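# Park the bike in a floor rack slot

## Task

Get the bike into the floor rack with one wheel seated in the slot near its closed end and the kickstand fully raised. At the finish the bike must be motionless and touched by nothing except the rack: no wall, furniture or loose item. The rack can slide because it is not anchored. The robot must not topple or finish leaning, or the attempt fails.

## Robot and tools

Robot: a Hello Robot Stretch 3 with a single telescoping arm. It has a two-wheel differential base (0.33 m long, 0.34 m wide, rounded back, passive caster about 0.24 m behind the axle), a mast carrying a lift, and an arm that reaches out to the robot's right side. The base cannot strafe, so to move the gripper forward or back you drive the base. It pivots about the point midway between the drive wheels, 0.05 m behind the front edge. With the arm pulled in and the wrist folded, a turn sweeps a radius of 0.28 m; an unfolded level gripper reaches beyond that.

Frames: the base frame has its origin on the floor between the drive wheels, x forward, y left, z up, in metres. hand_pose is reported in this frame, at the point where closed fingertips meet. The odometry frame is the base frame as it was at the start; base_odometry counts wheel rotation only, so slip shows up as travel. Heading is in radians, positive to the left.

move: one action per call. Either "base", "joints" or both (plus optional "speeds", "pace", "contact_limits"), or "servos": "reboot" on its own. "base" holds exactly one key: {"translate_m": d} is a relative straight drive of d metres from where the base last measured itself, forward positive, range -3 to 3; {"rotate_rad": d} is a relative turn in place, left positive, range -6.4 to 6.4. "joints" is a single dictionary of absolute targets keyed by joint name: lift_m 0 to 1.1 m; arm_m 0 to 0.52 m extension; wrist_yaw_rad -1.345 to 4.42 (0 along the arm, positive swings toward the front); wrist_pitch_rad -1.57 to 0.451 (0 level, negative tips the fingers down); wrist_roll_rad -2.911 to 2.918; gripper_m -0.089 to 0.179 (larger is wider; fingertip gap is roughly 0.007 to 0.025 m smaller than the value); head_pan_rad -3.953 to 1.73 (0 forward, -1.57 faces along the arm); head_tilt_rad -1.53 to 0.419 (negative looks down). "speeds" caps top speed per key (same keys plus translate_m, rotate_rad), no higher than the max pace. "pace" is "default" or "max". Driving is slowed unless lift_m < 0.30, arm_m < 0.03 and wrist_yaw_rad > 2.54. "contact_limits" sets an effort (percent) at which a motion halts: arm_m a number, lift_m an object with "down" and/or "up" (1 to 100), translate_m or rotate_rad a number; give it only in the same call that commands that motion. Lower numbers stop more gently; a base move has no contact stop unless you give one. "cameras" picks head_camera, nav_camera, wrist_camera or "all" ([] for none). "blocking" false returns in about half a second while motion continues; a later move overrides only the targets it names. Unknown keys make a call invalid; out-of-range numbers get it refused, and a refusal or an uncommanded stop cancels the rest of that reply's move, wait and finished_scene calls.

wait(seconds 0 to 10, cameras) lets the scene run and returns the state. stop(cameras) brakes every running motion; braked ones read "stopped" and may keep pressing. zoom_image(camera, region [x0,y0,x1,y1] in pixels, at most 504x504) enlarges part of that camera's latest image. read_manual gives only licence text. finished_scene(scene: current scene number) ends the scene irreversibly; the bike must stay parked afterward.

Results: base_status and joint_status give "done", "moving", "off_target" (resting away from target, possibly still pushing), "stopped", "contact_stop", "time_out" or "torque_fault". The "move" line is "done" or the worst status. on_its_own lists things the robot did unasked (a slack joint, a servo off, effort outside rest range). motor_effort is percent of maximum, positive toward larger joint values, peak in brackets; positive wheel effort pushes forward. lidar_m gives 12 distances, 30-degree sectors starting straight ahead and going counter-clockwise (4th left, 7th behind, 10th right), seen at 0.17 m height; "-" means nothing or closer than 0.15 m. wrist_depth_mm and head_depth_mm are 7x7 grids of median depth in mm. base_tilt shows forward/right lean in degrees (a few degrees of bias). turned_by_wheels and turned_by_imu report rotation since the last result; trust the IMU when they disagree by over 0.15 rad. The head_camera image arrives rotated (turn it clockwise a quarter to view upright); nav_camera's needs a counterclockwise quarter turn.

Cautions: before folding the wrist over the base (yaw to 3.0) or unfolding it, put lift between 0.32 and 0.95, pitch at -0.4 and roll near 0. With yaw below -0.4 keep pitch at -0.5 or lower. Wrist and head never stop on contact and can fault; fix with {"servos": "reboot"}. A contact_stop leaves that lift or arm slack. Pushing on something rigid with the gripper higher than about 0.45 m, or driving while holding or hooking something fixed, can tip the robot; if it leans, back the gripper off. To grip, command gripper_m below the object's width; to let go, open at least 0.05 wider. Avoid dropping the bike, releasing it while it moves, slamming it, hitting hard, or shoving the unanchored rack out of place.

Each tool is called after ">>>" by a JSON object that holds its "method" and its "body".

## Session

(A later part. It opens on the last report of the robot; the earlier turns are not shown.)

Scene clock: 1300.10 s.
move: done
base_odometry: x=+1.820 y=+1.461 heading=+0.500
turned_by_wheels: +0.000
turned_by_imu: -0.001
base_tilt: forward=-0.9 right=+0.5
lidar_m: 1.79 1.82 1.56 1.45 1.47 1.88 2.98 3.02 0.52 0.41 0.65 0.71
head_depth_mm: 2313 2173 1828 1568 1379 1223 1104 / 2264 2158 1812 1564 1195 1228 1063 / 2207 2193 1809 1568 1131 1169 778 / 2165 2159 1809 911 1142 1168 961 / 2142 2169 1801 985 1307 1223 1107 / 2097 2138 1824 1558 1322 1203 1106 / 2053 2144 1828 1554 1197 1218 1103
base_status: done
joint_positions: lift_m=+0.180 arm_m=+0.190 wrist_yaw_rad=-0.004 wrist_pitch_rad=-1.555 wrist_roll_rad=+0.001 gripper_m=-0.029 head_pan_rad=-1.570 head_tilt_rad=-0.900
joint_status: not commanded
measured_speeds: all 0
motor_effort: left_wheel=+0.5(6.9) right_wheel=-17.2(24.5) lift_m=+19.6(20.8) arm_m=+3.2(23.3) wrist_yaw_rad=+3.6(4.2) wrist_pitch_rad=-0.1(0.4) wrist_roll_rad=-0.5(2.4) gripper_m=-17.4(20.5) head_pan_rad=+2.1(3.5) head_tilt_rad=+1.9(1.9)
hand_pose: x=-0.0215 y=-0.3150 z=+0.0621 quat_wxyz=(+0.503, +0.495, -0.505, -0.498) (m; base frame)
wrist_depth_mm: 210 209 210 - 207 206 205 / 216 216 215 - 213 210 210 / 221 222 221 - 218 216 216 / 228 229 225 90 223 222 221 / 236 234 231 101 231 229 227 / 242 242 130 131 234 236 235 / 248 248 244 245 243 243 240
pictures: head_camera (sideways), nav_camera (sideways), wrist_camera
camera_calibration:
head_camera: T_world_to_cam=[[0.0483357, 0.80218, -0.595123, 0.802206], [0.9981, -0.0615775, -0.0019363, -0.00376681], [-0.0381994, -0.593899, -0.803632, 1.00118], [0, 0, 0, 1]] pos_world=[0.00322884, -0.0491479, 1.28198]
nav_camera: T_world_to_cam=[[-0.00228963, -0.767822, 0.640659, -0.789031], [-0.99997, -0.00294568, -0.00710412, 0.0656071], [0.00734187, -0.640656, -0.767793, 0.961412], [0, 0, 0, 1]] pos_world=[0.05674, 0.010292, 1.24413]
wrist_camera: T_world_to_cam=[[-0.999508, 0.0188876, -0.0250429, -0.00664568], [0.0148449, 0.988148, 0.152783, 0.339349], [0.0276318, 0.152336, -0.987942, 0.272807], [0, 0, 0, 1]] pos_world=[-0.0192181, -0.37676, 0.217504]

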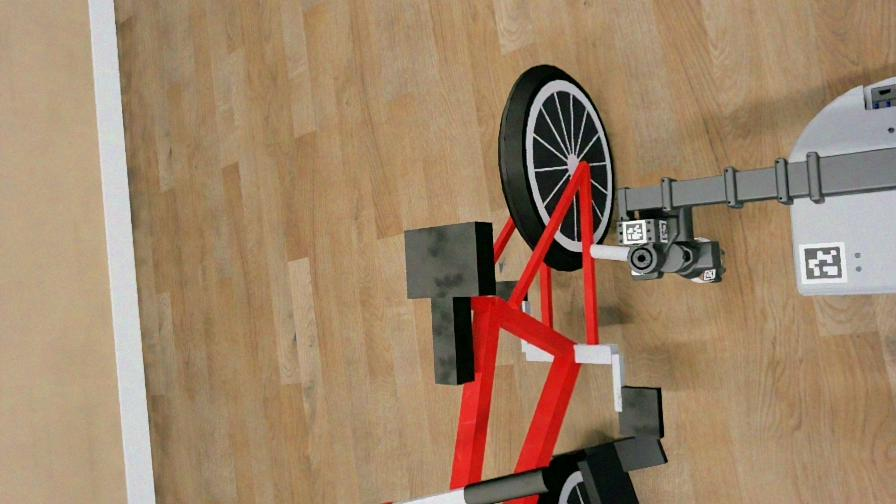

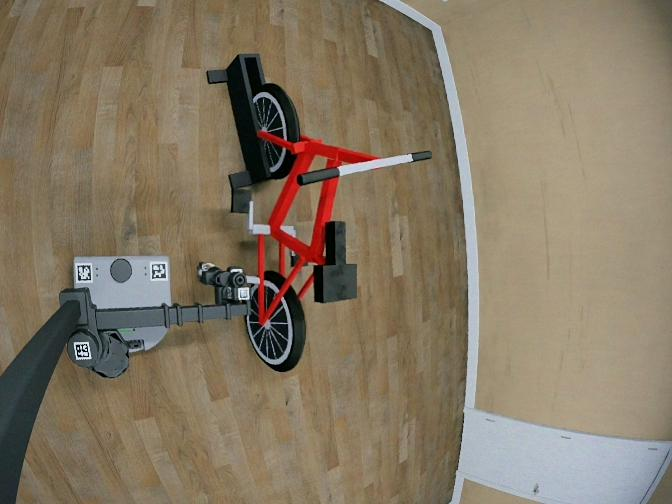

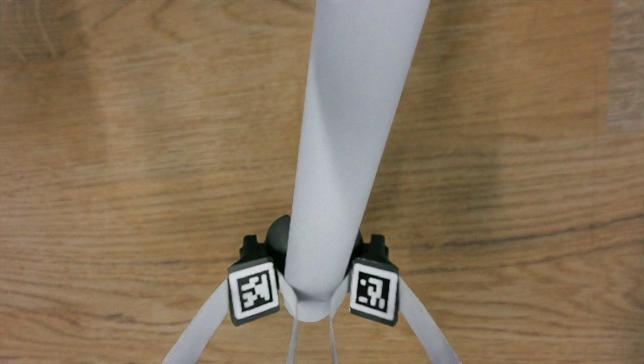

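>>> {"method": "move", "body": {"base": {"translate_m": 0.1}, "speeds": {"translate_m": 0.06}, "cameras": ["head_camera", "wrist_camera"]}}

>>> {"method": "move", "body": {"base": {"translate_m": -0.06}, "pace": "max", "cameras": ["head_camera", "wrist_camera"]}}

Scene clock: 1332.53 s.
move: done
base_odometry: x=+1.907 y=+1.509 heading=+0.500
turned_by_wheels: +0.000
turned_by_imu: -0.001
base_tilt: forward=-0.7 right=+0.4
lidar_m: 1.69 1.72 1.57 1.46 1.48 1.89 3.08 3.12 0.52 0.41 0.63 0.68
head_depth_mm: 2290 2173 1815 1566 1375 1231 1100 / 2255 2168 1837 1565 1197 1221 1061 / 2188 2172 1826 1566 1116 1176 777 / 2158 2156 1820 910 1131 1174 963 / 2150 2158 1814 957 1190 1221 1097 / 2097 2141 1793 1556 1301 1200 1098 / 2044 2164 1807 1541 1170 1212 1095
base_status: done
joint_positions: lift_m=+0.180 arm_m=+0.190 wrist_yaw_rad=-0.001 wrist_pitch_rad=-1.558 wrist_roll_rad=+0.008 gripper_m=-0.029 head_pan_rad=-1.570 head_tilt_rad=-0.900
joint_status: not commanded
measured_speeds: all 0
motor_effort: left_wheel=-0.2(12.6) right_wheel=+10.6(22.1) lift_m=+11.0(18.8) arm_m=+28.9(30.3) wrist_yaw_rad=+1.0(4.1) wrist_pitch_rad=+0.4(0.6) wrist_roll_rad=-3.2(3.4) gripper_m=-20.0(20.1) head_pan_rad=+3.1(3.8) head_tilt_rad=-1.0(2.1)
hand_pose: x=-0.0216 y=-0.3142 z=+0.0622 quat_wxyz=(+0.501, +0.494, -0.505, -0.500) (m; base frame)
wrist_depth_mm: 207 207 206 - - 204 204 / 214 213 212 - 211 210 209 / 220 220 218 - 218 216 215 / 225 226 225 87 225 222 221 / 233 232 230 95 229 228 229 / 240 240 130 - 132 238 236 / 246 249 248 244 243 244 243
pictures: head_camera (sideways), wrist_camera
camera_calibration:
head_camera: T_world_to_cam=[[0.0483357, 0.80218, -0.595123, 0.802206], [0.9981, -0.0615775, -0.0019363, -0.00376681], [-0.0381994, -0.593899, -0.803632, 1.00118], [0, 0, 0, 1]] pos_world=[0.00322884, -0.0491479, 1.28198]
wrist_camera: T_world_to_cam=[[-0.999398, 0.0239362, -0.0251065, -0.00513607], [0.0197462, 0.987628, 0.155568, 0.338282], [0.0285196, 0.154979, -0.987506, 0.273579], [0, 0, 0, 1]] pos_world=[-0.0196151, -0.376373, 0.217406]

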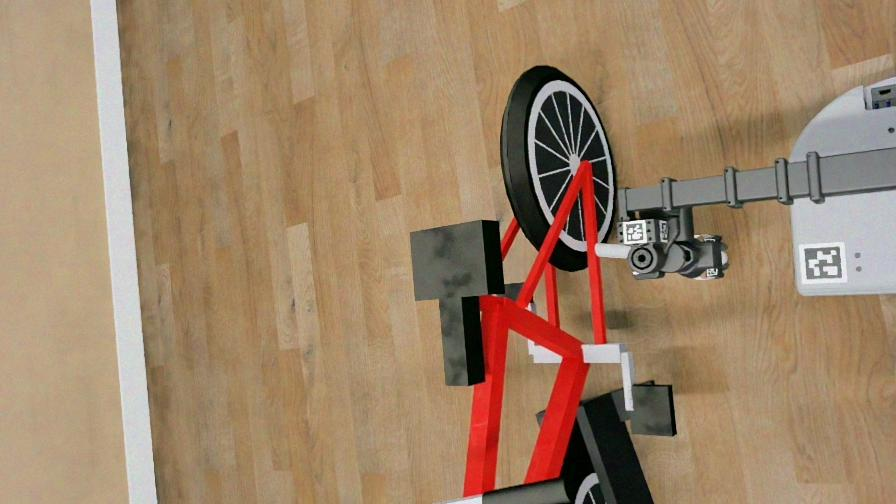

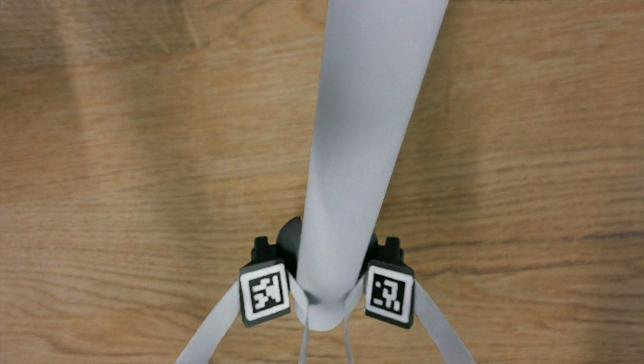

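Scene clock: 1334.10 s.
move: done
base_odometry: x=+1.855 y=+1.481 heading=+0.500
turned_by_wheels: +0.000
turned_by_imu: +0.000
base_tilt: forward=-0.8 right=+0.5
lidar_m: 1.75 1.78 1.56 1.46 1.48 1.88 3.02 3.05 0.52 0.41 0.64 0.70
head_depth_mm: 2300 2155 1822 1575 1386 1230 1107 / 2278 2163 1818 1560 1196 1228 1056 / 2211 2188 1811 1567 1125 1165 777 / 2176 2154 1804 935 1143 1131 966 / 2152 2175 1816 960 1302 1220 1098 / 2114 2153 1793 1567 1320 1203 1092 / 2036 2154 1800 1549 1174 1218 1098
base_status: done
joint_positions: lift_m=+0.180 arm_m=+0.190 wrist_yaw_rad=-0.004 wrist_pitch_rad=-1.555 wrist_roll_rad=+0.007 gripper_m=-0.029 head_pan_rad=-1.570 head_tilt_rad=-0.900
joint_status: not commanded
measured_speeds: all 0
motor_effort: left_wheel=-0.1(10.7) right_wheel=-10.1(11.4) lift_m=+21.9(24.8) arm_m=-3.3(29.2) wrist_yaw_rad=+2.9(4.0) wrist_pitch_rad=-0.1(0.6) wrist_roll_rad=-2.4(3.3) gripper_m=-18.6(20.0) head_pan_rad=+2.8(3.8) head_tilt_rad=+0.4(1.5)
hand_pose: x=-0.0216 y=-0.3151 z=+0.0621 quat_wxyz=(+0.501, +0.493, -0.506, -0.499) (m; base frame)
wrist_depth_mm: 209 209 209 - 207 206 206 / 216 214 215 - 213 210 211 / 222 220 221 - 217 216 217 / 228 227 227 88 223 223 221 / 234 232 232 99 230 228 229 / 240 240 132 132 232 237 234 / 250 245 247 246 244 243 243
pictures: head_camera (sideways), wrist_camera
camera_calibration:
head_camera: T_world_to_cam=[[0.0483357, 0.80218, -0.595123, 0.802206], [0.9981, -0.0615775, -0.0019363, -0.00376681], [-0.0381994, -0.593899, -0.803632, 1.00118], [0, 0, 0, 1]] pos_world=[0.00322884, -0.0491479, 1.28198]
wrist_camera: T_world_to_cam=[[-0.999381, 0.0245708, -0.0251677, -0.00487065], [0.0204473, 0.988063, 0.152689, 0.339477], [0.028619, 0.15208, -0.987954, 0.272747], [0, 0, 0, 1]] pos_world=[-0.0196148, -0.376784, 0.217505]

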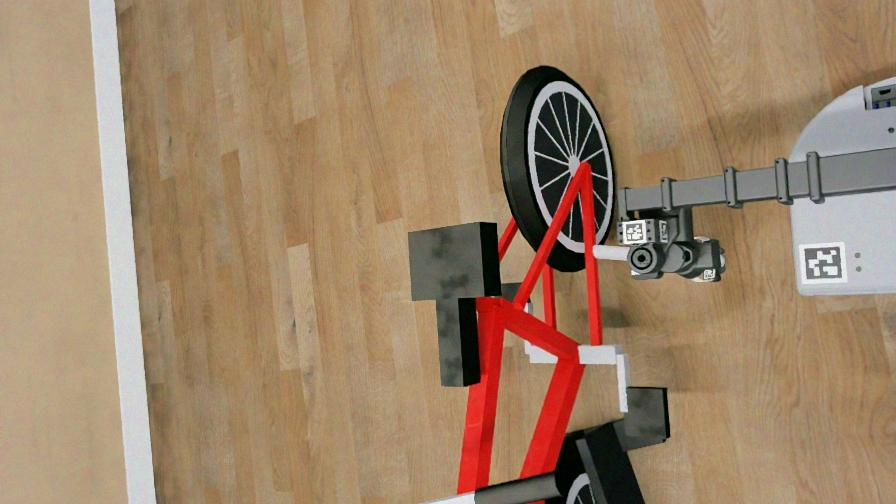

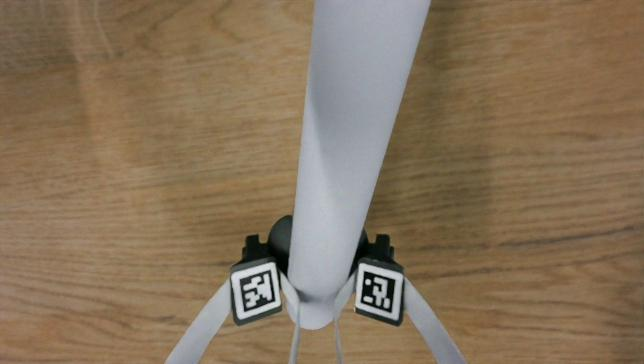

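>>> {"method": "move", "body": {"base": {"translate_m": 0.12}, "speeds": {"translate_m": 0.06}}}

Scene clock: 1341.60 s.
move: done
base_odometry: x=+1.960 y=+1.538 heading=+0.500
turned_by_wheels: +0.000
turned_by_imu: +0.000
base_tilt: forward=-0.8 right=+0.5
lidar_m: 1.63 1.66 1.57 1.47 1.49 1.91 3.13 3.17 0.52 0.40 0.61 0.66
head_depth_mm: 2261 2177 1820 1569 1383 1227 1106 / 2266 2180 1822 1569 1187 1223 1062 / 2207 2151 1811 1564 1111 1170 777 / 2174 2156 1813 890 1137 1166 965 / 2130 2144 1814 947 1222 1225 1104 / 2072 2163 1810 1560 1264 1196 1099 / 2048 2153 1780 1549 1155 1215 1093
base_status: done
joint_positions: lift_m=+0.180 arm_m=+0.190 wrist_yaw_rad=-0.002 wrist_pitch_rad=-1.557 wrist_roll_rad=+0.008 gripper_m=-0.029 head_pan_rad=-1.570 head_tilt_rad=-0.900
joint_status: not commanded
measured_speeds: all 0
motor_effort: left_wheel=+0.8(9.8) right_wheel=+15.7(22.1) lift_m=+15.9(16.9) arm_m=+20.1(32.3) wrist_yaw_rad=+1.4(3.4) wrist_pitch_rad=+0.4(0.6) wrist_roll_rad=-2.9(3.3) gripper_m=-18.4(19.8) head_pan_rad=+1.7(3.1) head_tilt_rad=+0.1(2.5)
hand_pose: x=-0.0216 y=-0.3144 z=+0.0622 quat_wxyz=(+0.501, +0.494, -0.505, -0.500) (m; base frame)
wrist_depth_mm: 206 207 205 - - 204 204 / 212 213 212 - 211 210 209 / 219 220 218 - 217 215 215 / 225 224 225 84 223 222 223 / 232 233 230 91 228 229 228 / 240 239 131 - 132 237 235 / 247 245 246 246 244 245 243
pictures: head_camera (sideways), nav_camera (sideways), wrist_camera
camera_calibration:
head_camera: T_world_to_cam=[[0.0483357, 0.80218, -0.595123, 0.802206], [0.9981, -0.0615775, -0.0019363, -0.00376681], [-0.0381994, -0.593899, -0.803632, 1.00118], [0, 0, 0, 1]] pos_world=[0.00322884, -0.0491479, 1.28198]
nav_camera: T_world_to_cam=[[-0.00228963, -0.767822, 0.640659, -0.789031], [-0.99997, -0.00294568, -0.00710412, 0.0656071], [0.00734187, -0.640656, -0.767793, 0.961412], [0, 0, 0, 1]] pos_world=[0.05674, 0.010292, 1.24413]
wrist_camera: T_world_to_cam=[[-0.999394, 0.0241276, -0.0250828, -0.00506666], [0.0199473, 0.987669, 0.155279, 0.338465], [0.02852, 0.154684, -0.987552, 0.273494], [0, 0, 0, 1]] pos_world=[-0.0196151, -0.376475, 0.217406]

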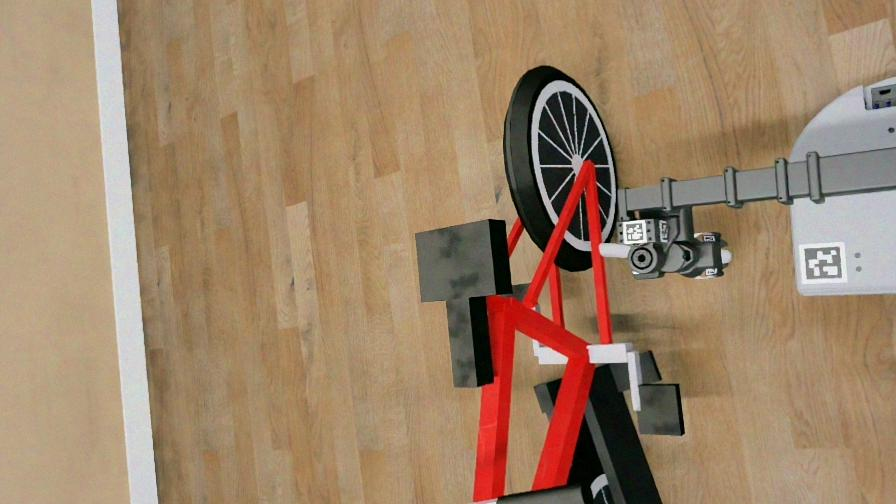

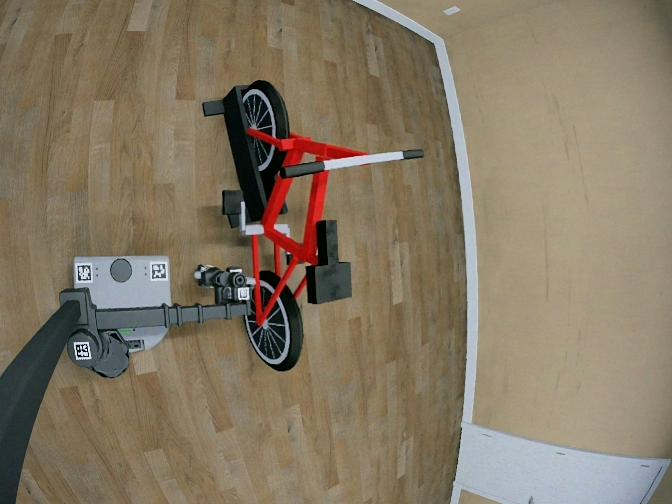

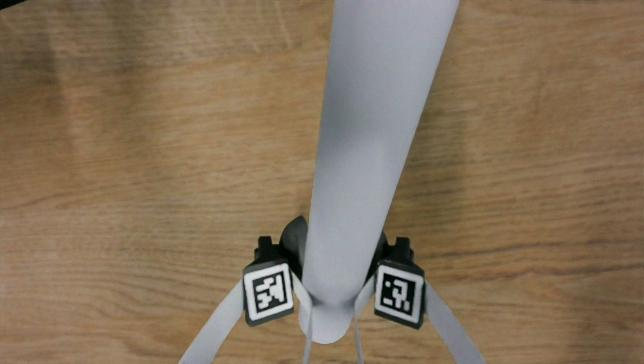

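>>> {"method": "move", "body": {"base": {"translate_m": 0.1}, "speeds": {"translate_m": 0.05}}}

Scene clock: 1346.90 s.
move: done
base_odometry: x=+2.048 y=+1.586 heading=+0.499
turned_by_wheels: +0.000
turned_by_imu: -0.001
base_tilt: forward=-0.9 right=+0.5
lidar_m: 1.53 1.56 1.59 1.48 1.50 1.92 3.24 3.28 0.52 0.41 0.62 0.71
head_depth_mm: 2305 2177 1819 1568 1384 1221 1106 / 2238 2163 1803 1558 1167 1226 1059 / 2208 2159 1825 1572 1098 1168 777 / 2148 2154 1816 890 1138 1171 960 / 2128 2173 1800 953 1185 1222 1102 / 2076 2142 1811 1563 1248 1201 1099 / 2053 2160 1793 1473 1163 1224 1091
base_status: done
joint_positions: lift_m=+0.180 arm_m=+0.190 wrist_yaw_rad=+0.000 wrist_pitch_rad=-1.546 wrist_roll_rad=+0.009 gripper_m=-0.029 head_pan_rad=-1.570 head_tilt_rad=-0.900
joint_status: not commanded
measured_speeds: all 0
motor_effort: left_wheel=-1.2(6.7) right_wheel=+19.0(24.3) lift_m=+27.2(29.5) arm_m=+2.8(3.8) wrist_yaw_rad=+0.3(2.1) wrist_pitch_rad=-1.7(1.8) wrist_roll_rad=-3.4(3.8) gripper_m=-19.3(20.3) head_pan_rad=+2.4(3.3) head_tilt_rad=-1.6(2.4)
hand_pose: x=-0.0216 y=-0.3172 z=+0.0620 quat_wxyz=(+0.504, +0.491, -0.508, -0.496) (m; base frame)
wrist_depth_mm: 209 209 208 209 - 207 206 / 215 216 213 213 - 212 211 / 219 220 219 - 217 217 217 / 227 227 225 92 224 223 222 / 233 232 230 149 230 229 228 / 238 238 129 131 131 233 233 / 244 244 244 245 243 241 241
pictures: head_camera (sideways), nav_camera (sideways), wrist_camera
camera_calibration:
head_camera: T_world_to_cam=[[0.0483357, 0.80218, -0.595123, 0.802206], [0.9981, -0.0615775, -0.0019363, -0.00376681], [-0.0381994, -0.593899, -0.803632, 1.00118], [0, 0, 0, 1]] pos_world=[0.00322884, -0.0491479, 1.28198]
nav_camera: T_world_to_cam=[[-0.00228963, -0.767822, 0.640659, -0.789031], [-0.99997, -0.00294568, -0.00710412, 0.0656071], [0.00734187, -0.640656, -0.767793, 0.961412], [0, 0, 0, 1]] pos_world=[0.05674, 0.010292, 1.24413]
wrist_camera: T_world_to_cam=[[-0.999411, 0.023127, -0.0253623, -0.00534688], [0.019245, 0.989412, 0.143855, 0.342539], [0.0284207, 0.143282, -0.989274, 0.27021], [0, 0, 0, 1]] pos_world=[-0.0196155, -0.377505, 0.2179]

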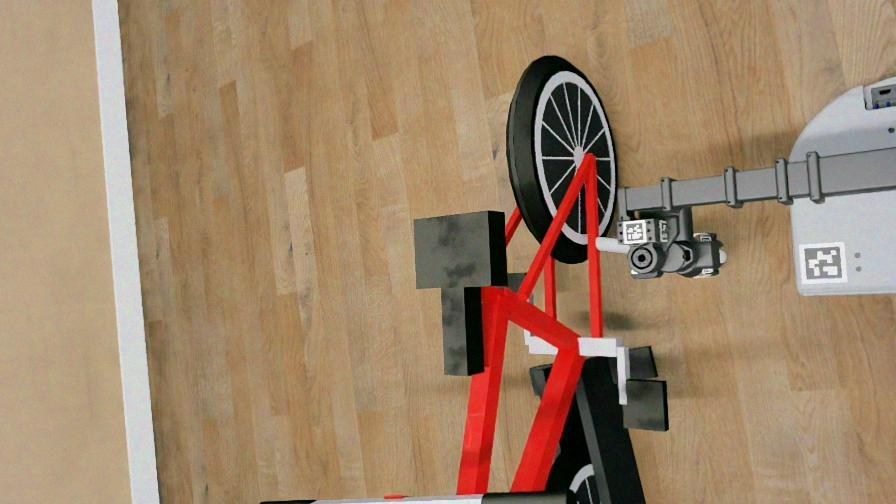

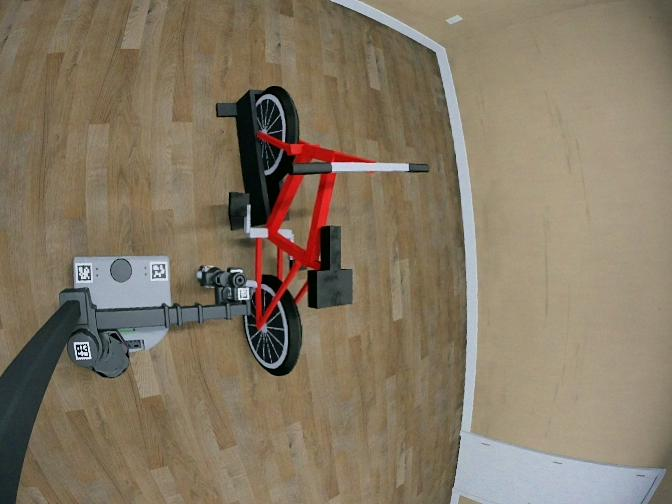

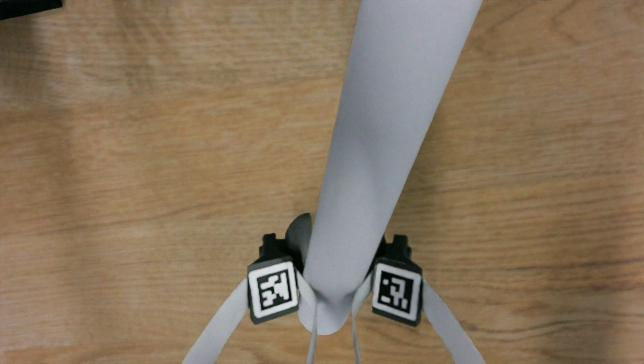

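>>> {"method": "move", "body": {"joints": {"gripper_m": 0.09}, "cameras": []}}

>>> {"method": "move", "body": {"joints": {"lift_m": 0.5}, "cameras": ["wrist_camera"]}}

>>> {"method": "move", "body": {"joints": {"arm_m": 0.0, "lift_m": 0.35, "wrist_pitch_rad": -0.3}}}

Scene clock: 1423.70 s.
move: done
base_odometry: x=+2.048 y=+1.586 heading=+0.500
turned_by_wheels: +0.000
turned_by_imu: +0.000
base_tilt: forward=-0.8 right=+0.5
lidar_m: 1.53 1.56 1.59 1.48 1.50 1.91 3.23 3.26 0.53 0.41 0.63 0.71
head_depth_mm: 2299 2181 1797 1565 1377 1218 1103 / 2217 2169 1817 1572 1199 1231 1061 / 2198 2162 1805 1569 1134 1171 775 / 2151 2136 1817 916 1152 1167 966 / 2108 2146 1805 963 1282 1224 1099 / 2074 2164 1806 1551 1192 1200 1100 / 2061 2138 1768 1465 1166 1215 1099
base_status: not commanded
joint_positions: lift_m=+0.180 arm_m=+0.190 wrist_yaw_rad=+0.000 wrist_pitch_rad=-1.553 wrist_roll_rad=+0.007 gripper_m=+0.090 head_pan_rad=-1.570 head_tilt_rad=-0.900
joint_status: all done
measured_speeds: all 0
motor_effort: left_wheel=-0.3(1.7) right_wheel=+7.9(19.4) lift_m=+32.9(34.1) arm_m=+3.8(5.4) wrist_yaw_rad=+0.3(0.8) wrist_pitch_rad=-0.3(1.8) wrist_roll_rad=-2.2(3.5) gripper_m=+0.9(100.0) head_pan_rad=+2.3(3.4) head_tilt_rad=-1.5(2.6)
hand_pose: x=-0.0216 y=-0.3153 z=+0.0621 quat_wxyz=(+0.503, +0.494, -0.506, -0.498) (m; base frame)
wrist_depth_mm: 209 208 208 207 - 206 206 / 215 214 214 213 - 211 211 / 221 219 219 216 216 217 215 / 227 225 225 87 222 222 222 / 233 233 230 94 155 229 229 / 241 239 147 124 133 235 233 / 246 245 244 245 244 240 241
pictures: none
No camera images: "cameras" was empty.

Scene clock: 1427.43 s.
move: done
base_odometry: x=+2.048 y=+1.586 heading=+0.500
turned_by_wheels: +0.000
turned_by_imu: -0.001
base_tilt: forward=-0.8 right=+0.5
lidar_m: 1.53 1.55 1.59 1.48 1.50 1.92 3.24 3.29 0.53 0.41 0.63 0.71
head_depth_mm: 2268 2181 1815 1573 1375 1223 1098 / 2246 2178 1815 1562 1194 1187 484 / 2205 2185 1821 1559 624 1173 950 / 2147 2145 1806 915 654 1189 960 / 2114 2153 1805 966 1224 1212 1099 / 2084 2156 1802 1553 1198 1203 1096 / 2037 2146 1773 1473 1171 1213 1100
base_status: not commanded
joint_positions: lift_m=+0.500 arm_m=+0.190 wrist_yaw_rad=+0.000 wrist_pitch_rad=-1.553 wrist_roll_rad=+0.007 gripper_m=+0.090 head_pan_rad=-1.570 head_tilt_rad=-0.900
joint_status: all done
measured_speeds: all 0
motor_effort: left_wheel=-0.3(1.8) right_wheel=+7.5(8.6) lift_m=+33.0(36.6) arm_m=+5.2(6.0) wrist_yaw_rad=+0.5(0.9) wrist_pitch_rad=-0.3(0.5) wrist_roll_rad=-2.4(2.8) gripper_m=+0.6(1.8) head_pan_rad=+2.0(3.5) head_tilt_rad=-2.1(3.8)
hand_pose: x=-0.0216 y=-0.3153 z=+0.3821 quat_wxyz=(+0.503, +0.494, -0.506, -0.498) (m; base frame)
wrist_depth_mm: - 305 500 496 504 502 500 / 306 320 525 519 514 507 515 / 534 530 532 525 531 520 525 / 546 551 542 545 536 540 537 / 559 559 559 551 544 559 551 / 576 569 148 417 133 568 568 / 591 593 588 413 417 420 586
pictures: wrist_camera
camera_calibration:
wrist_camera: T_world_to_cam=[[-0.999467, 0.0207882, -0.0251756, 0.00185799], [0.0167451, 0.988343, 0.151322, 0.291371], [0.0280278, 0.15082, -0.988164, 0.588514], [0, 0, 0, 1]] pos_world=[-0.0195168, -0.376772, 0.537504]

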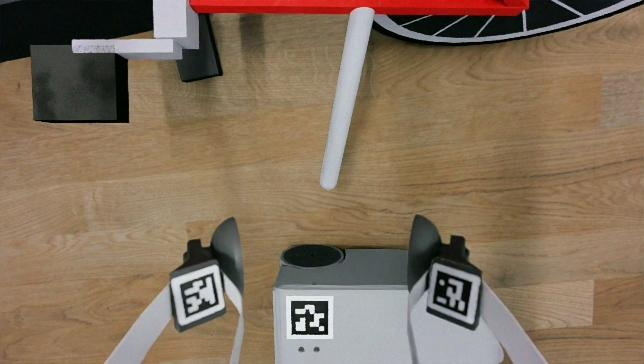

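Scene clock: 1430.07 s.
move: done
base_odometry: x=+2.048 y=+1.586 heading=+0.500
turned_by_wheels: +0.000
turned_by_imu: +0.000
base_tilt: forward=-0.9 right=+0.6
lidar_m: 1.53 1.56 1.58 1.48 1.50 1.91 3.22 3.28 0.53 0.41 0.63 0.71
head_depth_mm: 2299 2203 1823 1564 1382 1226 1107 / 2224 2157 1816 1563 1197 1222 982 / 2198 2182 1809 1568 1168 1224 627 / 2134 2174 1819 914 1165 770 936 / 2094 2144 1805 965 1143 1221 1094 / 2093 2145 1811 1561 1198 1198 1098 / 2027 2160 1755 1488 1167 1213 1098
base_status: not commanded
joint_positions: lift_m=+0.350 arm_m=+0.003 wrist_yaw_rad=+0.000 wrist_pitch_rad=-0.324 wrist_roll_rad=+0.006 gripper_m=+0.090 head_pan_rad=-1.570 head_tilt_rad=-0.900
joint_status: all done
joint sent to its limit — arm_m, lower limit.
measured_speeds: all 0
motor_effort: left_wheel=-0.9(1.7) right_wheel=+6.9(8.2) lift_m=+24.9(31.7) arm_m=-13.4(14.3) wrist_yaw_rad=+0.3(0.8) wrist_pitch_rad=+4.3(6.3) wrist_roll_rad=-2.3(2.8) gripper_m=+0.0(2.2) head_pan_rad=+2.1(3.2) head_tilt_rad=-2.1(3.3)
hand_pose: x=-0.0215 y=-0.3830 z=+0.3842 quat_wxyz=(+0.696, +0.114, -0.700, -0.115) (m; base frame)
wrist_depth_mm: - 275 - - - - - / - - 294 - - - - / - - - - - - - / 336 - 922 949 321 313 314 / 401 359 429 476 155 - 326 / - - 133 606 130 - - / - 118 526 531 - 103 393
pictures: head_camera (sideways), nav_camera (sideways), wrist_camera
camera_calibration:
head_camera: T_world_to_cam=[[0.0483357, 0.80218, -0.595123, 0.802206], [0.9981, -0.0615775, -0.0019363, -0.00376681], [-0.0381994, -0.593899, -0.803632, 1.00118], [0, 0, 0, 1]] pos_world=[0.00322884, -0.0491479, 1.28198]
nav_camera: T_world_to_cam=[[-0.00228963, -0.767822, 0.640659, -0.789031], [-0.99997, -0.00294568, -0.00710412, 0.0656071], [0.00734187, -0.640656, -0.767793, 0.961412], [0, 0, 0, 1]] pos_world=[0.05674, 0.010292, 1.24413]
wrist_camera: T_world_to_cam=[[-0.999477, -0.0174097, -0.0272338, -0.0104233], [0.0157447, 0.47361, -0.880594, 0.55731], [0.0282291, -0.880563, -0.473088, 0.00792628], [0, 0, 0, 1]] pos_world=[-0.0194163, -0.257149, 0.49423]

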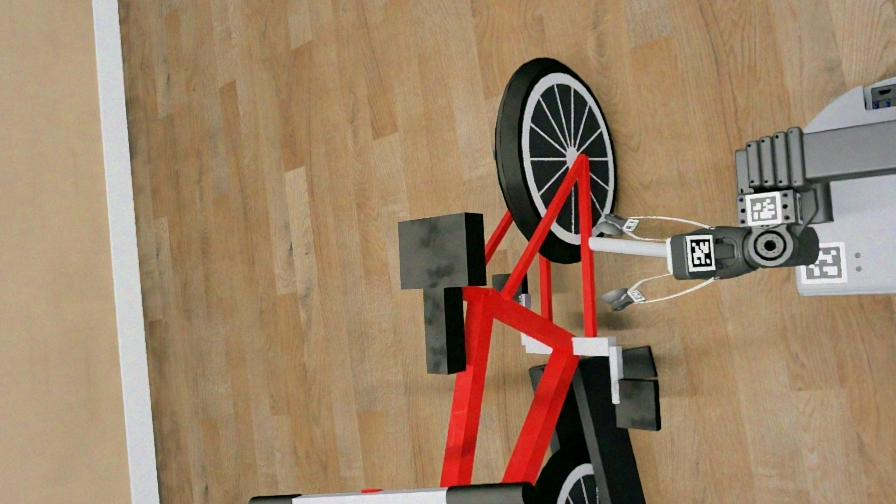

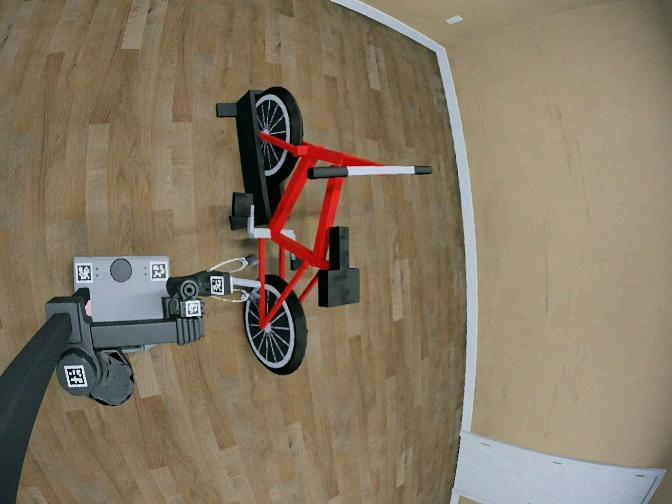

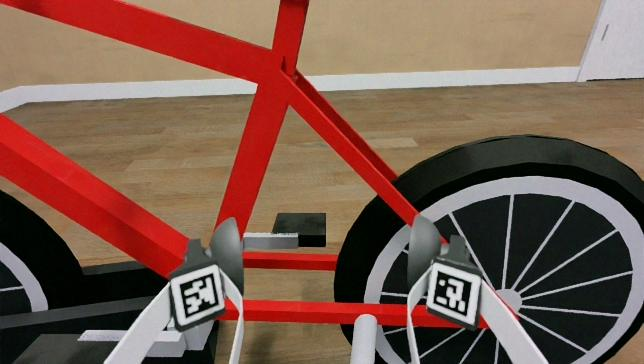

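>>> {"method": "move", "body": {}}

Scene clock: 1450.20 s.
base_odometry: x=+2.048 y=+1.586 heading=+0.500
turned_by_wheels: +0.000
turned_by_imu: -0.001
base_tilt: forward=-0.8 right=+0.5
lidar_m: 1.53 1.56 1.58 1.48 1.50 1.91 3.24 3.29 0.53 0.41 0.63 0.71
head_depth_mm: 2278 2158 1827 1580 1381 1228 1099 / 2237 2174 1809 1570 1200 1233 982 / 2193 2167 1808 1558 1172 1224 628 / 2156 2161 1816 912 1163 767 935 / 2108 2140 1799 966 1143 1229 1098 / 2070 2152 1806 1558 1200 1201 1098 / 2050 2150 1763 1460 1166 1223 1095
base_status: not commanded
joint_positions: lift_m=+0.350 arm_m=+0.003 wrist_yaw_rad=+0.000 wrist_pitch_rad=-0.324 wrist_roll_rad=+0.006 gripper_m=+0.090 head_pan_rad=-1.570 head_tilt_rad=-0.900
joint_status: all done
joint sent to its limit — arm_m, lower limit.
measured_speeds: all 0
motor_effort: left_wheel=-0.5(1.7) right_wheel=+7.2(8.2) lift_m=+28.1(31.7) arm_m=-12.6(14.3) wrist_yaw_rad=+0.4(0.8) wrist_pitch_rad=+4.3(6.3) wrist_roll_rad=-2.3(2.8) gripper_m=+0.5(2.2) head_pan_rad=+2.7(3.2) head_tilt_rad=-2.6(3.3)
hand_pose: x=-0.0215 y=-0.3830 z=+0.3842 quat_wxyz=(+0.696, +0.114, -0.700, -0.115) (m; base frame)
wrist_depth_mm: - 280 - - - - - / - - 292 - - - - / - - - - - - - / 337 - 923 936 319 314 313 / 398 362 432 475 155 - 324 / - - 134 614 130 - - / - 118 528 520 - 103 395
pictures: head_camera (sideways), nav_camera (sideways), wrist_camera
camera_calibration:
head_camera: T_world_to_cam=[[0.0483357, 0.80218, -0.595123, 0.802206], [0.9981, -0.0615775, -0.0019363, -0.00376681], [-0.0381994, -0.593899, -0.803632, 1.00118], [0, 0, 0, 1]] pos_world=[0.00322884, -0.0491479, 1.28198]
nav_camera: T_world_to_cam=[[-0.00228963, -0.767822, 0.640659, -0.789031], [-0.99997, -0.00294568, -0.00710412, 0.0656071], [0.00734187, -0.640656, -0.767793, 0.961412], [0, 0, 0, 1]] pos_world=[0.05674, 0.010292, 1.24413]
wrist_camera: T_world_to_cam=[[-0.999477, -0.0174097, -0.0272338, -0.0104233], [0.0157447, 0.47361, -0.880594, 0.55731], [0.0282291, -0.880563, -0.473088, 0.00792628], [0, 0, 0, 1]] pos_world=[-0.0194163, -0.257149, 0.49423]

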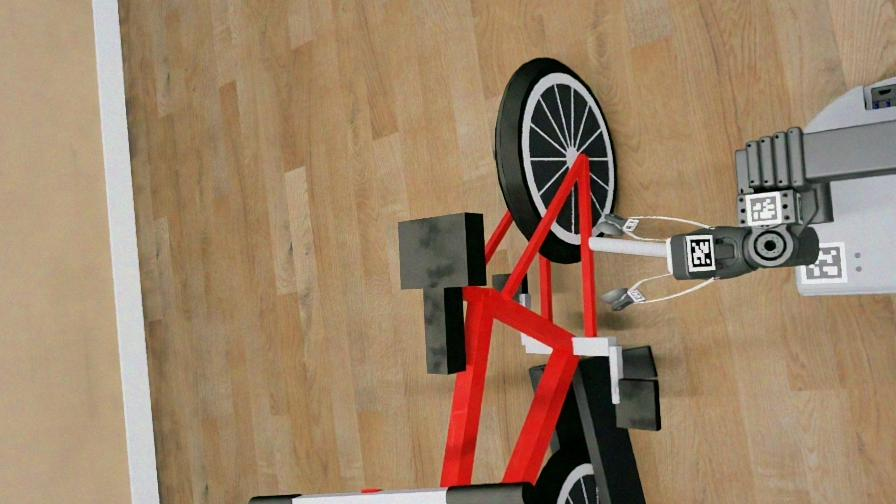

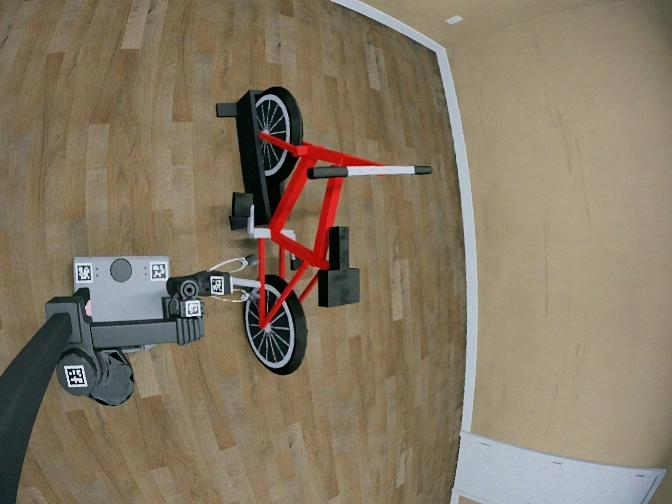

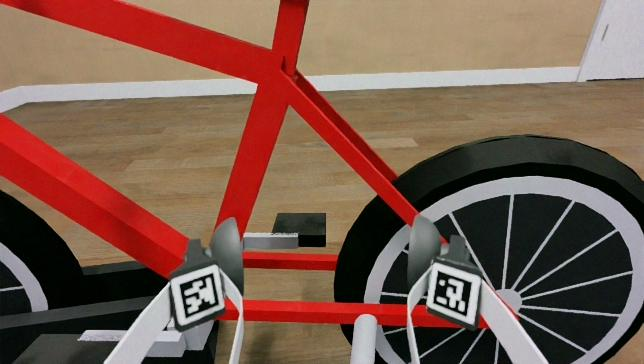

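>>> {"method": "move", "body": {"base": {"translate_m": -0.035}, "joints": {"gripper_m": 0.13, "wrist_pitch_rad": -0.45, "lift_m": 0.28}}}

Scene clock: 1521.70 s.
move: done
base_odometry: x=+2.017 y=+1.569 heading=+0.500
turned_by_wheels: +0.000
turned_by_imu: -0.001
base_tilt: forward=-0.9 right=+0.5
lidar_m: 1.57 1.59 1.59 1.48 1.50 1.91 3.20 3.24 0.53 0.40 0.65 0.72
head_depth_mm: 2278 2157 1834 1567 1381 1220 1104 / 2225 2165 1824 1571 1194 1220 1056 / 2199 2174 1807 1563 1175 1219 685 / 2164 2172 1802 1485 1160 1108 938 / 2110 2147 1808 963 1332 1196 1094 / 2080 2154 1814 1476 1200 1215 1103 / 2059 2147 1805 1498 1182 1219 1093
base_status: done
joint_positions: lift_m=+0.280 arm_m=+0.003 wrist_yaw_rad=+0.000 wrist_pitch_rad=-0.464 wrist_roll_rad=+0.006 gripper_m=+0.130 head_pan_rad=-1.570 head_tilt_rad=-0.900
joint_status: all done
measured_speeds: all 0
motor_effort: left_wheel=-2.4(7.8) right_wheel=-3.7(6.5) lift_m=+24.2(32.3) arm_m=-11.8(13.2) wrist_yaw_rad=+0.9(0.9) wrist_pitch_rad=+2.4(3.9) wrist_roll_rad=-2.5(2.8) gripper_m=-0.1(100.0) head_pan_rad=+2.2(2.6) head_tilt_rad=-3.3(4.2)
hand_pose: x=-0.0216 y=-0.3662 z=+0.2826 quat_wxyz=(+0.686, +0.162, -0.690, -0.163) (m; base frame)
wrist_depth_mm: - - - - 267 255 255 / - - - - 271 - 267 / 315 321 458 311 286 295 - / 437 327 649 326 - - - / 273 278 545 351 - 147 359 / - 123 476 445 396 123 454 / 430 397 417 408 406 391 407
pictures: head_camera (sideways), nav_camera (sideways), wrist_camera
camera_calibration:
head_camera: T_world_to_cam=[[0.0483357, 0.80218, -0.595123, 0.802206], [0.9981, -0.0615775, -0.0019363, -0.00376681], [-0.0381994, -0.593899, -0.803632, 1.00118], [0, 0, 0, 1]] pos_world=[0.00322884, -0.0491479, 1.28198]
nav_camera: T_world_to_cam=[[-0.00228963, -0.767822, 0.640659, -0.789031], [-0.99997, -0.00294568, -0.00710412, 0.0656071], [0.00734187, -0.640656, -0.767793, 0.961412], [0, 0, 0, 1]] pos_world=[0.05674, 0.010292, 1.24413]
wrist_camera: T_world_to_cam=[[-0.99948, -0.013373, -0.0293312, -0.0108448], [0.0157456, 0.59144, -0.806195, 0.481925], [0.0281289, -0.806238, -0.590922, 0.0351683], [0, 0, 0, 1]] pos_world=[-0.0194166, -0.256821, 0.408989]

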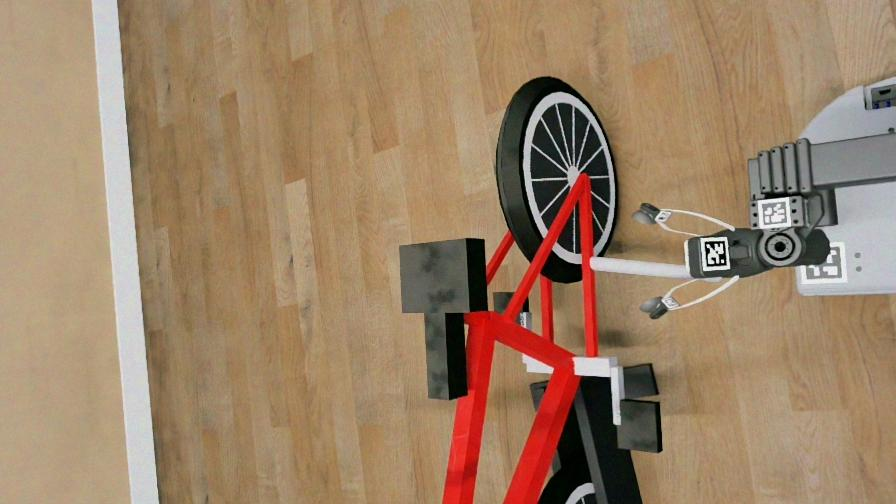

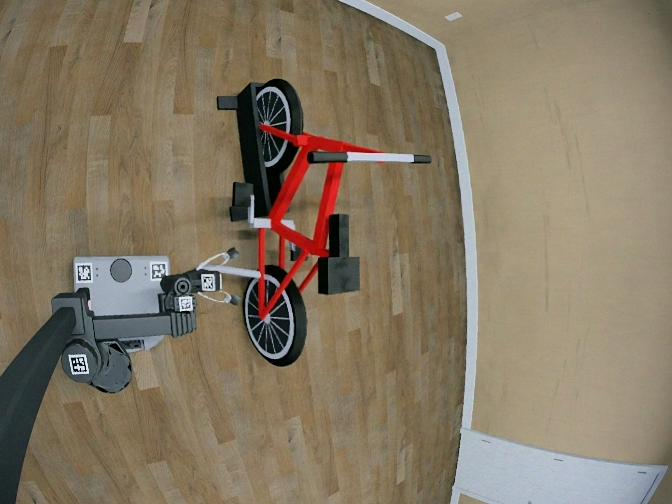

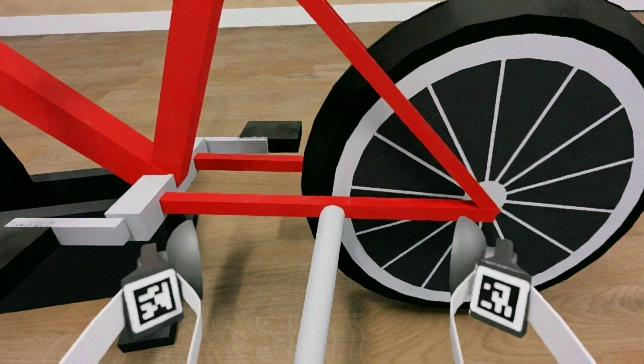

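>>> {"method": "move", "body": {"joints": {"wrist_roll_rad": 0.5}, "cameras": ["wrist_camera"]}}

Scene clock: 1531.50 s.
move: done
base_odometry: x=+2.017 y=+1.569 heading=+0.500
turned_by_wheels: +0.000
turned_by_imu: -0.001
base_tilt: forward=-0.8 right=+0.5
lidar_m: 1.57 1.60 1.58 1.48 1.50 1.91 3.19 3.24 0.53 0.40 0.65 0.72
head_depth_mm: 2286 2181 1821 1562 1379 1226 1099 / 2243 2176 1799 1565 1200 1222 1060 / 2200 2187 1809 1573 1173 1222 685 / 2174 2171 1805 1483 1161 983 934 / 2133 2181 1810 963 1329 1197 1099 / 2071 2146 1817 1473 1200 1215 1096 / 2036 2146 1797 1495 1180 1216 1097
base_status: not commanded
joint_positions: lift_m=+0.280 arm_m=+0.003 wrist_yaw_rad=+0.000 wrist_pitch_rad=-0.464 wrist_roll_rad=+0.494 gripper_m=+0.130 head_pan_rad=-1.570 head_tilt_rad=-0.900
joint_status: all done
measured_speeds: all 0
motor_effort: left_wheel=-2.5(3.6) right_wheel=-3.3(3.7) lift_m=+24.1(26.2) arm_m=-10.9(11.2) wrist_yaw_rad=+0.6(0.7) wrist_pitch_rad=+2.4(2.5) wrist_roll_rad=+1.6(3.4) gripper_m=-0.1(1.8) head_pan_rad=+1.9(2.3) head_tilt_rad=-3.0(4.5)
hand_pose: x=-0.0216 y=-0.3661 z=+0.2825 quat_wxyz=(+0.499, +0.118, -0.835, -0.198) (m; base frame)
wrist_depth_mm: - 254 317 269 263 - 296 / - 274 - 273 - 303 322 / - 297 - 302 283 - 428 / - 325 452 328 - - 405 / 328 339 406 349 375 394 382 / 912 123 537 500 433 124 343 / - 119 475 447 374 336 311
pictures: wrist_camera
camera_calibration:
wrist_camera: T_world_to_cam=[[-0.873347, 0.195405, -0.446186, 0.186037], [0.476047, 0.536423, -0.696871, 0.440793], [0.103173, -0.821016, -0.561506, 0.0230857], [0, 0, 0, 1]] pos_world=[-0.0497449, -0.253851, 0.403146]

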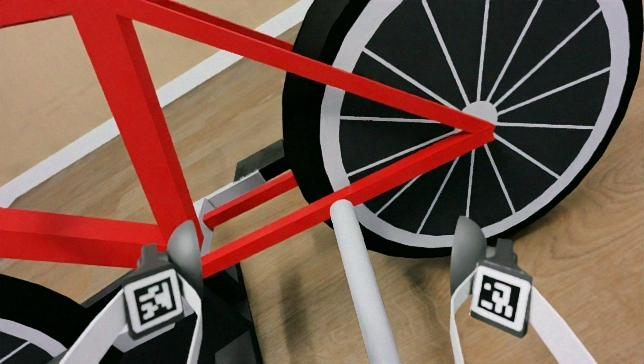

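>>> {"method": "move", "body": {"joints": {"wrist_roll_rad": 0.0, "lift_m": 0.14, "arm_m": 0.02}}}

>>> {"method": "zoom_image", "body": {"camera": "head_camera", "region": [480, 120, 800, 400]}}

Scene clock: 1544.13 s.
move: done
base_odometry: x=+2.017 y=+1.569 heading=+0.500
turned_by_wheels: +0.000
turned_by_imu: -0.001
base_tilt: forward=-0.8 right=+0.5
lidar_m: 1.57 1.59 1.59 1.48 1.50 1.92 3.19 3.24 0.53 0.40 0.65 0.72
head_depth_mm: 2316 2168 1820 1563 1374 1231 1105 / 2261 2183 1828 1564 1202 1227 1058 / 2194 2164 1831 1568 1171 1214 815 / 2167 2156 1809 1473 1161 1186 935 / 2121 2161 1822 962 1323 1200 1099 / 2071 2150 1805 1472 1191 1211 1096 / 2050 2163 1816 1492 1184 1214 1098
base_status: not commanded
joint_positions: lift_m=+0.140 arm_m=+0.020 wrist_yaw_rad=+0.000 wrist_pitch_rad=-0.464 wrist_roll_rad=+0.007 gripper_m=+0.130 head_pan_rad=-1.570 head_tilt_rad=-0.900
joint_status: all done
measured_speeds: all 0
motor_effort: left_wheel=-2.1(3.8) right_wheel=-3.4(3.7) lift_m=+26.4(28.2) arm_m=+12.9(14.7) wrist_yaw_rad=+0.0(0.8) wrist_pitch_rad=+2.4(2.5) wrist_roll_rad=-2.5(5.0) gripper_m=+0.3(1.5) head_pan_rad=+1.5(2.7) head_tilt_rad=-3.1(5.6)
hand_pose: x=-0.0216 y=-0.3833 z=+0.1425 quat_wxyz=(+0.686, +0.162, -0.690, -0.164) (m; base frame)
wrist_depth_mm: 231 262 337 229 225 217 221 / 193 674 675 209 246 246 240 / - 565 557 261 262 259 256 / - 431 446 276 292 - - / 350 368 370 345 340 304 348 / 311 123 311 313 313 124 307 / - 263 275 267 271 257 269
pictures: head_camera (sideways), nav_camera (sideways), wrist_camera
camera_calibration:
head_camera: T_world_to_cam=[[0.0483357, 0.80218, -0.595123, 0.802206], [0.9981, -0.0615775, -0.0019363, -0.00376681], [-0.0381994, -0.593899, -0.803632, 1.00118], [0, 0, 0, 1]] pos_world=[0.00322884, -0.0491479, 1.28198]
nav_camera: T_world_to_cam=[[-0.00228963, -0.767822, 0.640659, -0.789031], [-0.99997, -0.00294568, -0.00710412, 0.0656071], [0.00734187, -0.640656, -0.767793, 0.961412], [0, 0, 0, 1]] pos_world=[0.05674, 0.010292, 1.24413]
wrist_camera: T_world_to_cam=[[-0.999479, -0.0133031, -0.029416, -0.0151392], [0.0158451, 0.591731, -0.80598, 0.379253], [0.0281283, -0.806026, -0.591211, -0.061292], [0, 0, 0, 1]] pos_world=[-0.0194166, -0.27402, 0.268989]

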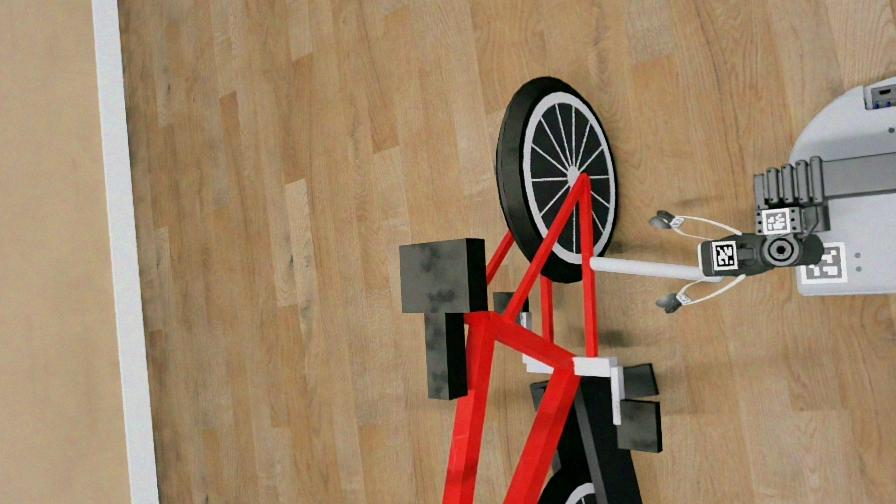

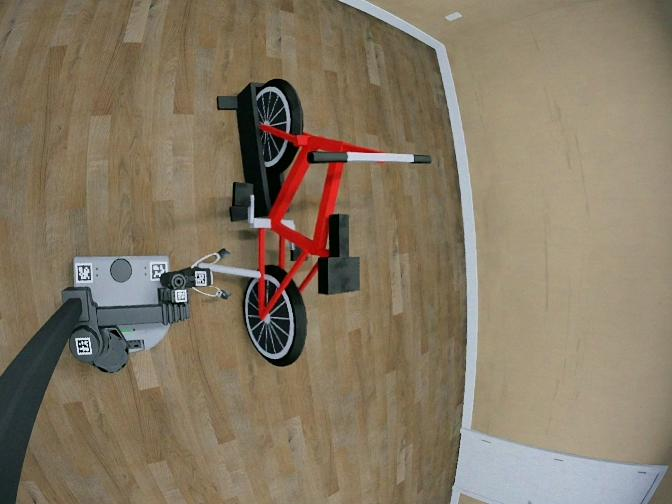

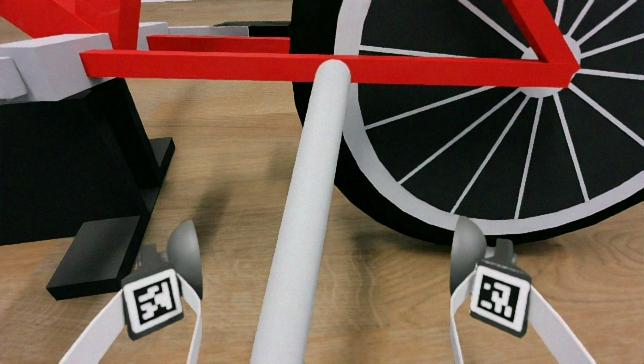

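Scaled by 1.575 from the camera's 896x504 image, which has a finer 1280x720 frame.

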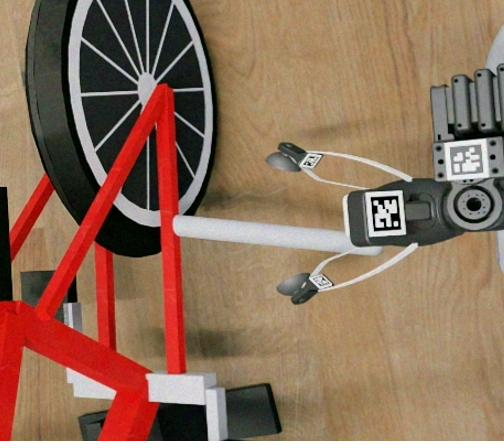

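>>> {"method": "move", "body": {"base": {"translate_m": 0.013}, "joints": {"lift_m": 0.132, "gripper_m": 0.08}, "cameras": ["wrist_camera"]}}

Scene clock: 1559.67 s.
move: done
base_odometry: x=+2.029 y=+1.575 heading=+0.500
turned_by_wheels: +0.000
turned_by_imu: -0.001
base_tilt: forward=-0.9 right=+0.6
lidar_m: 1.55 1.58 1.59 1.48 1.50 1.90 3.21 3.26 0.53 0.41 0.64 0.72
head_depth_mm: 2286 2162 1824 1571 1382 1224 1107 / 2244 2168 1828 1570 1201 1225 1059 / 2200 2144 1819 1571 1170 1228 821 / 2157 2149 1813 936 1165 1188 939 / 2117 2143 1797 969 1305 1221 1095 / 2087 2135 1822 1499 1189 1197 1096 / 2046 2142 1812 1504 1176 1218 1099
base_status: done
joint_positions: lift_m=+0.132 arm_m=+0.020 wrist_yaw_rad=+0.000 wrist_pitch_rad=-0.464 wrist_roll_rad=+0.007 gripper_m=+0.080 head_pan_rad=-1.570 head_tilt_rad=-0.900
joint_status: all done
measured_speeds: all 0
motor_effort: left_wheel=+3.9(8.4) right_wheel=+4.8(8.7) lift_m=+28.9(28.9) arm_m=+12.5(13.4) wrist_yaw_rad=+0.5(0.8) wrist_pitch_rad=+2.5(2.6) wrist_roll_rad=-2.3(2.7) gripper_m=-0.2(100.0) head_pan_rad=+1.8(2.2) head_tilt_rad=-4.2(6.0)
hand_pose: x=-0.0216 y=-0.3833 z=+0.1345 quat_wxyz=(+0.686, +0.162, -0.690, -0.164) (m; base frame)
wrist_depth_mm: 202 243 326 229 222 222 210 / 186 699 703 206 243 243 240 / - 550 544 493 260 259 257 / - 424 430 284 291 - - / 350 357 357 162 300 312 339 / 304 298 133 285 128 302 301 / 270 255 264 260 265 255 260
pictures: wrist_camera
camera_calibration:
wrist_camera: T_world_to_cam=[[-0.999479, -0.0133008, -0.029416, -0.0153739], [0.0158426, 0.591843, -0.805897, 0.372814], [0.0281287, -0.805943, -0.591324, -0.0659696], [0, 0, 0, 1]] pos_world=[-0.0194166, -0.27402, 0.260988]

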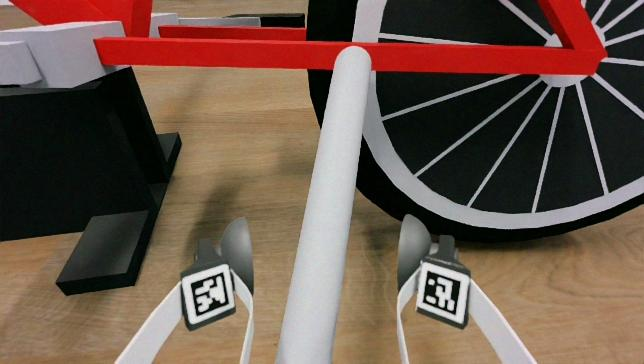

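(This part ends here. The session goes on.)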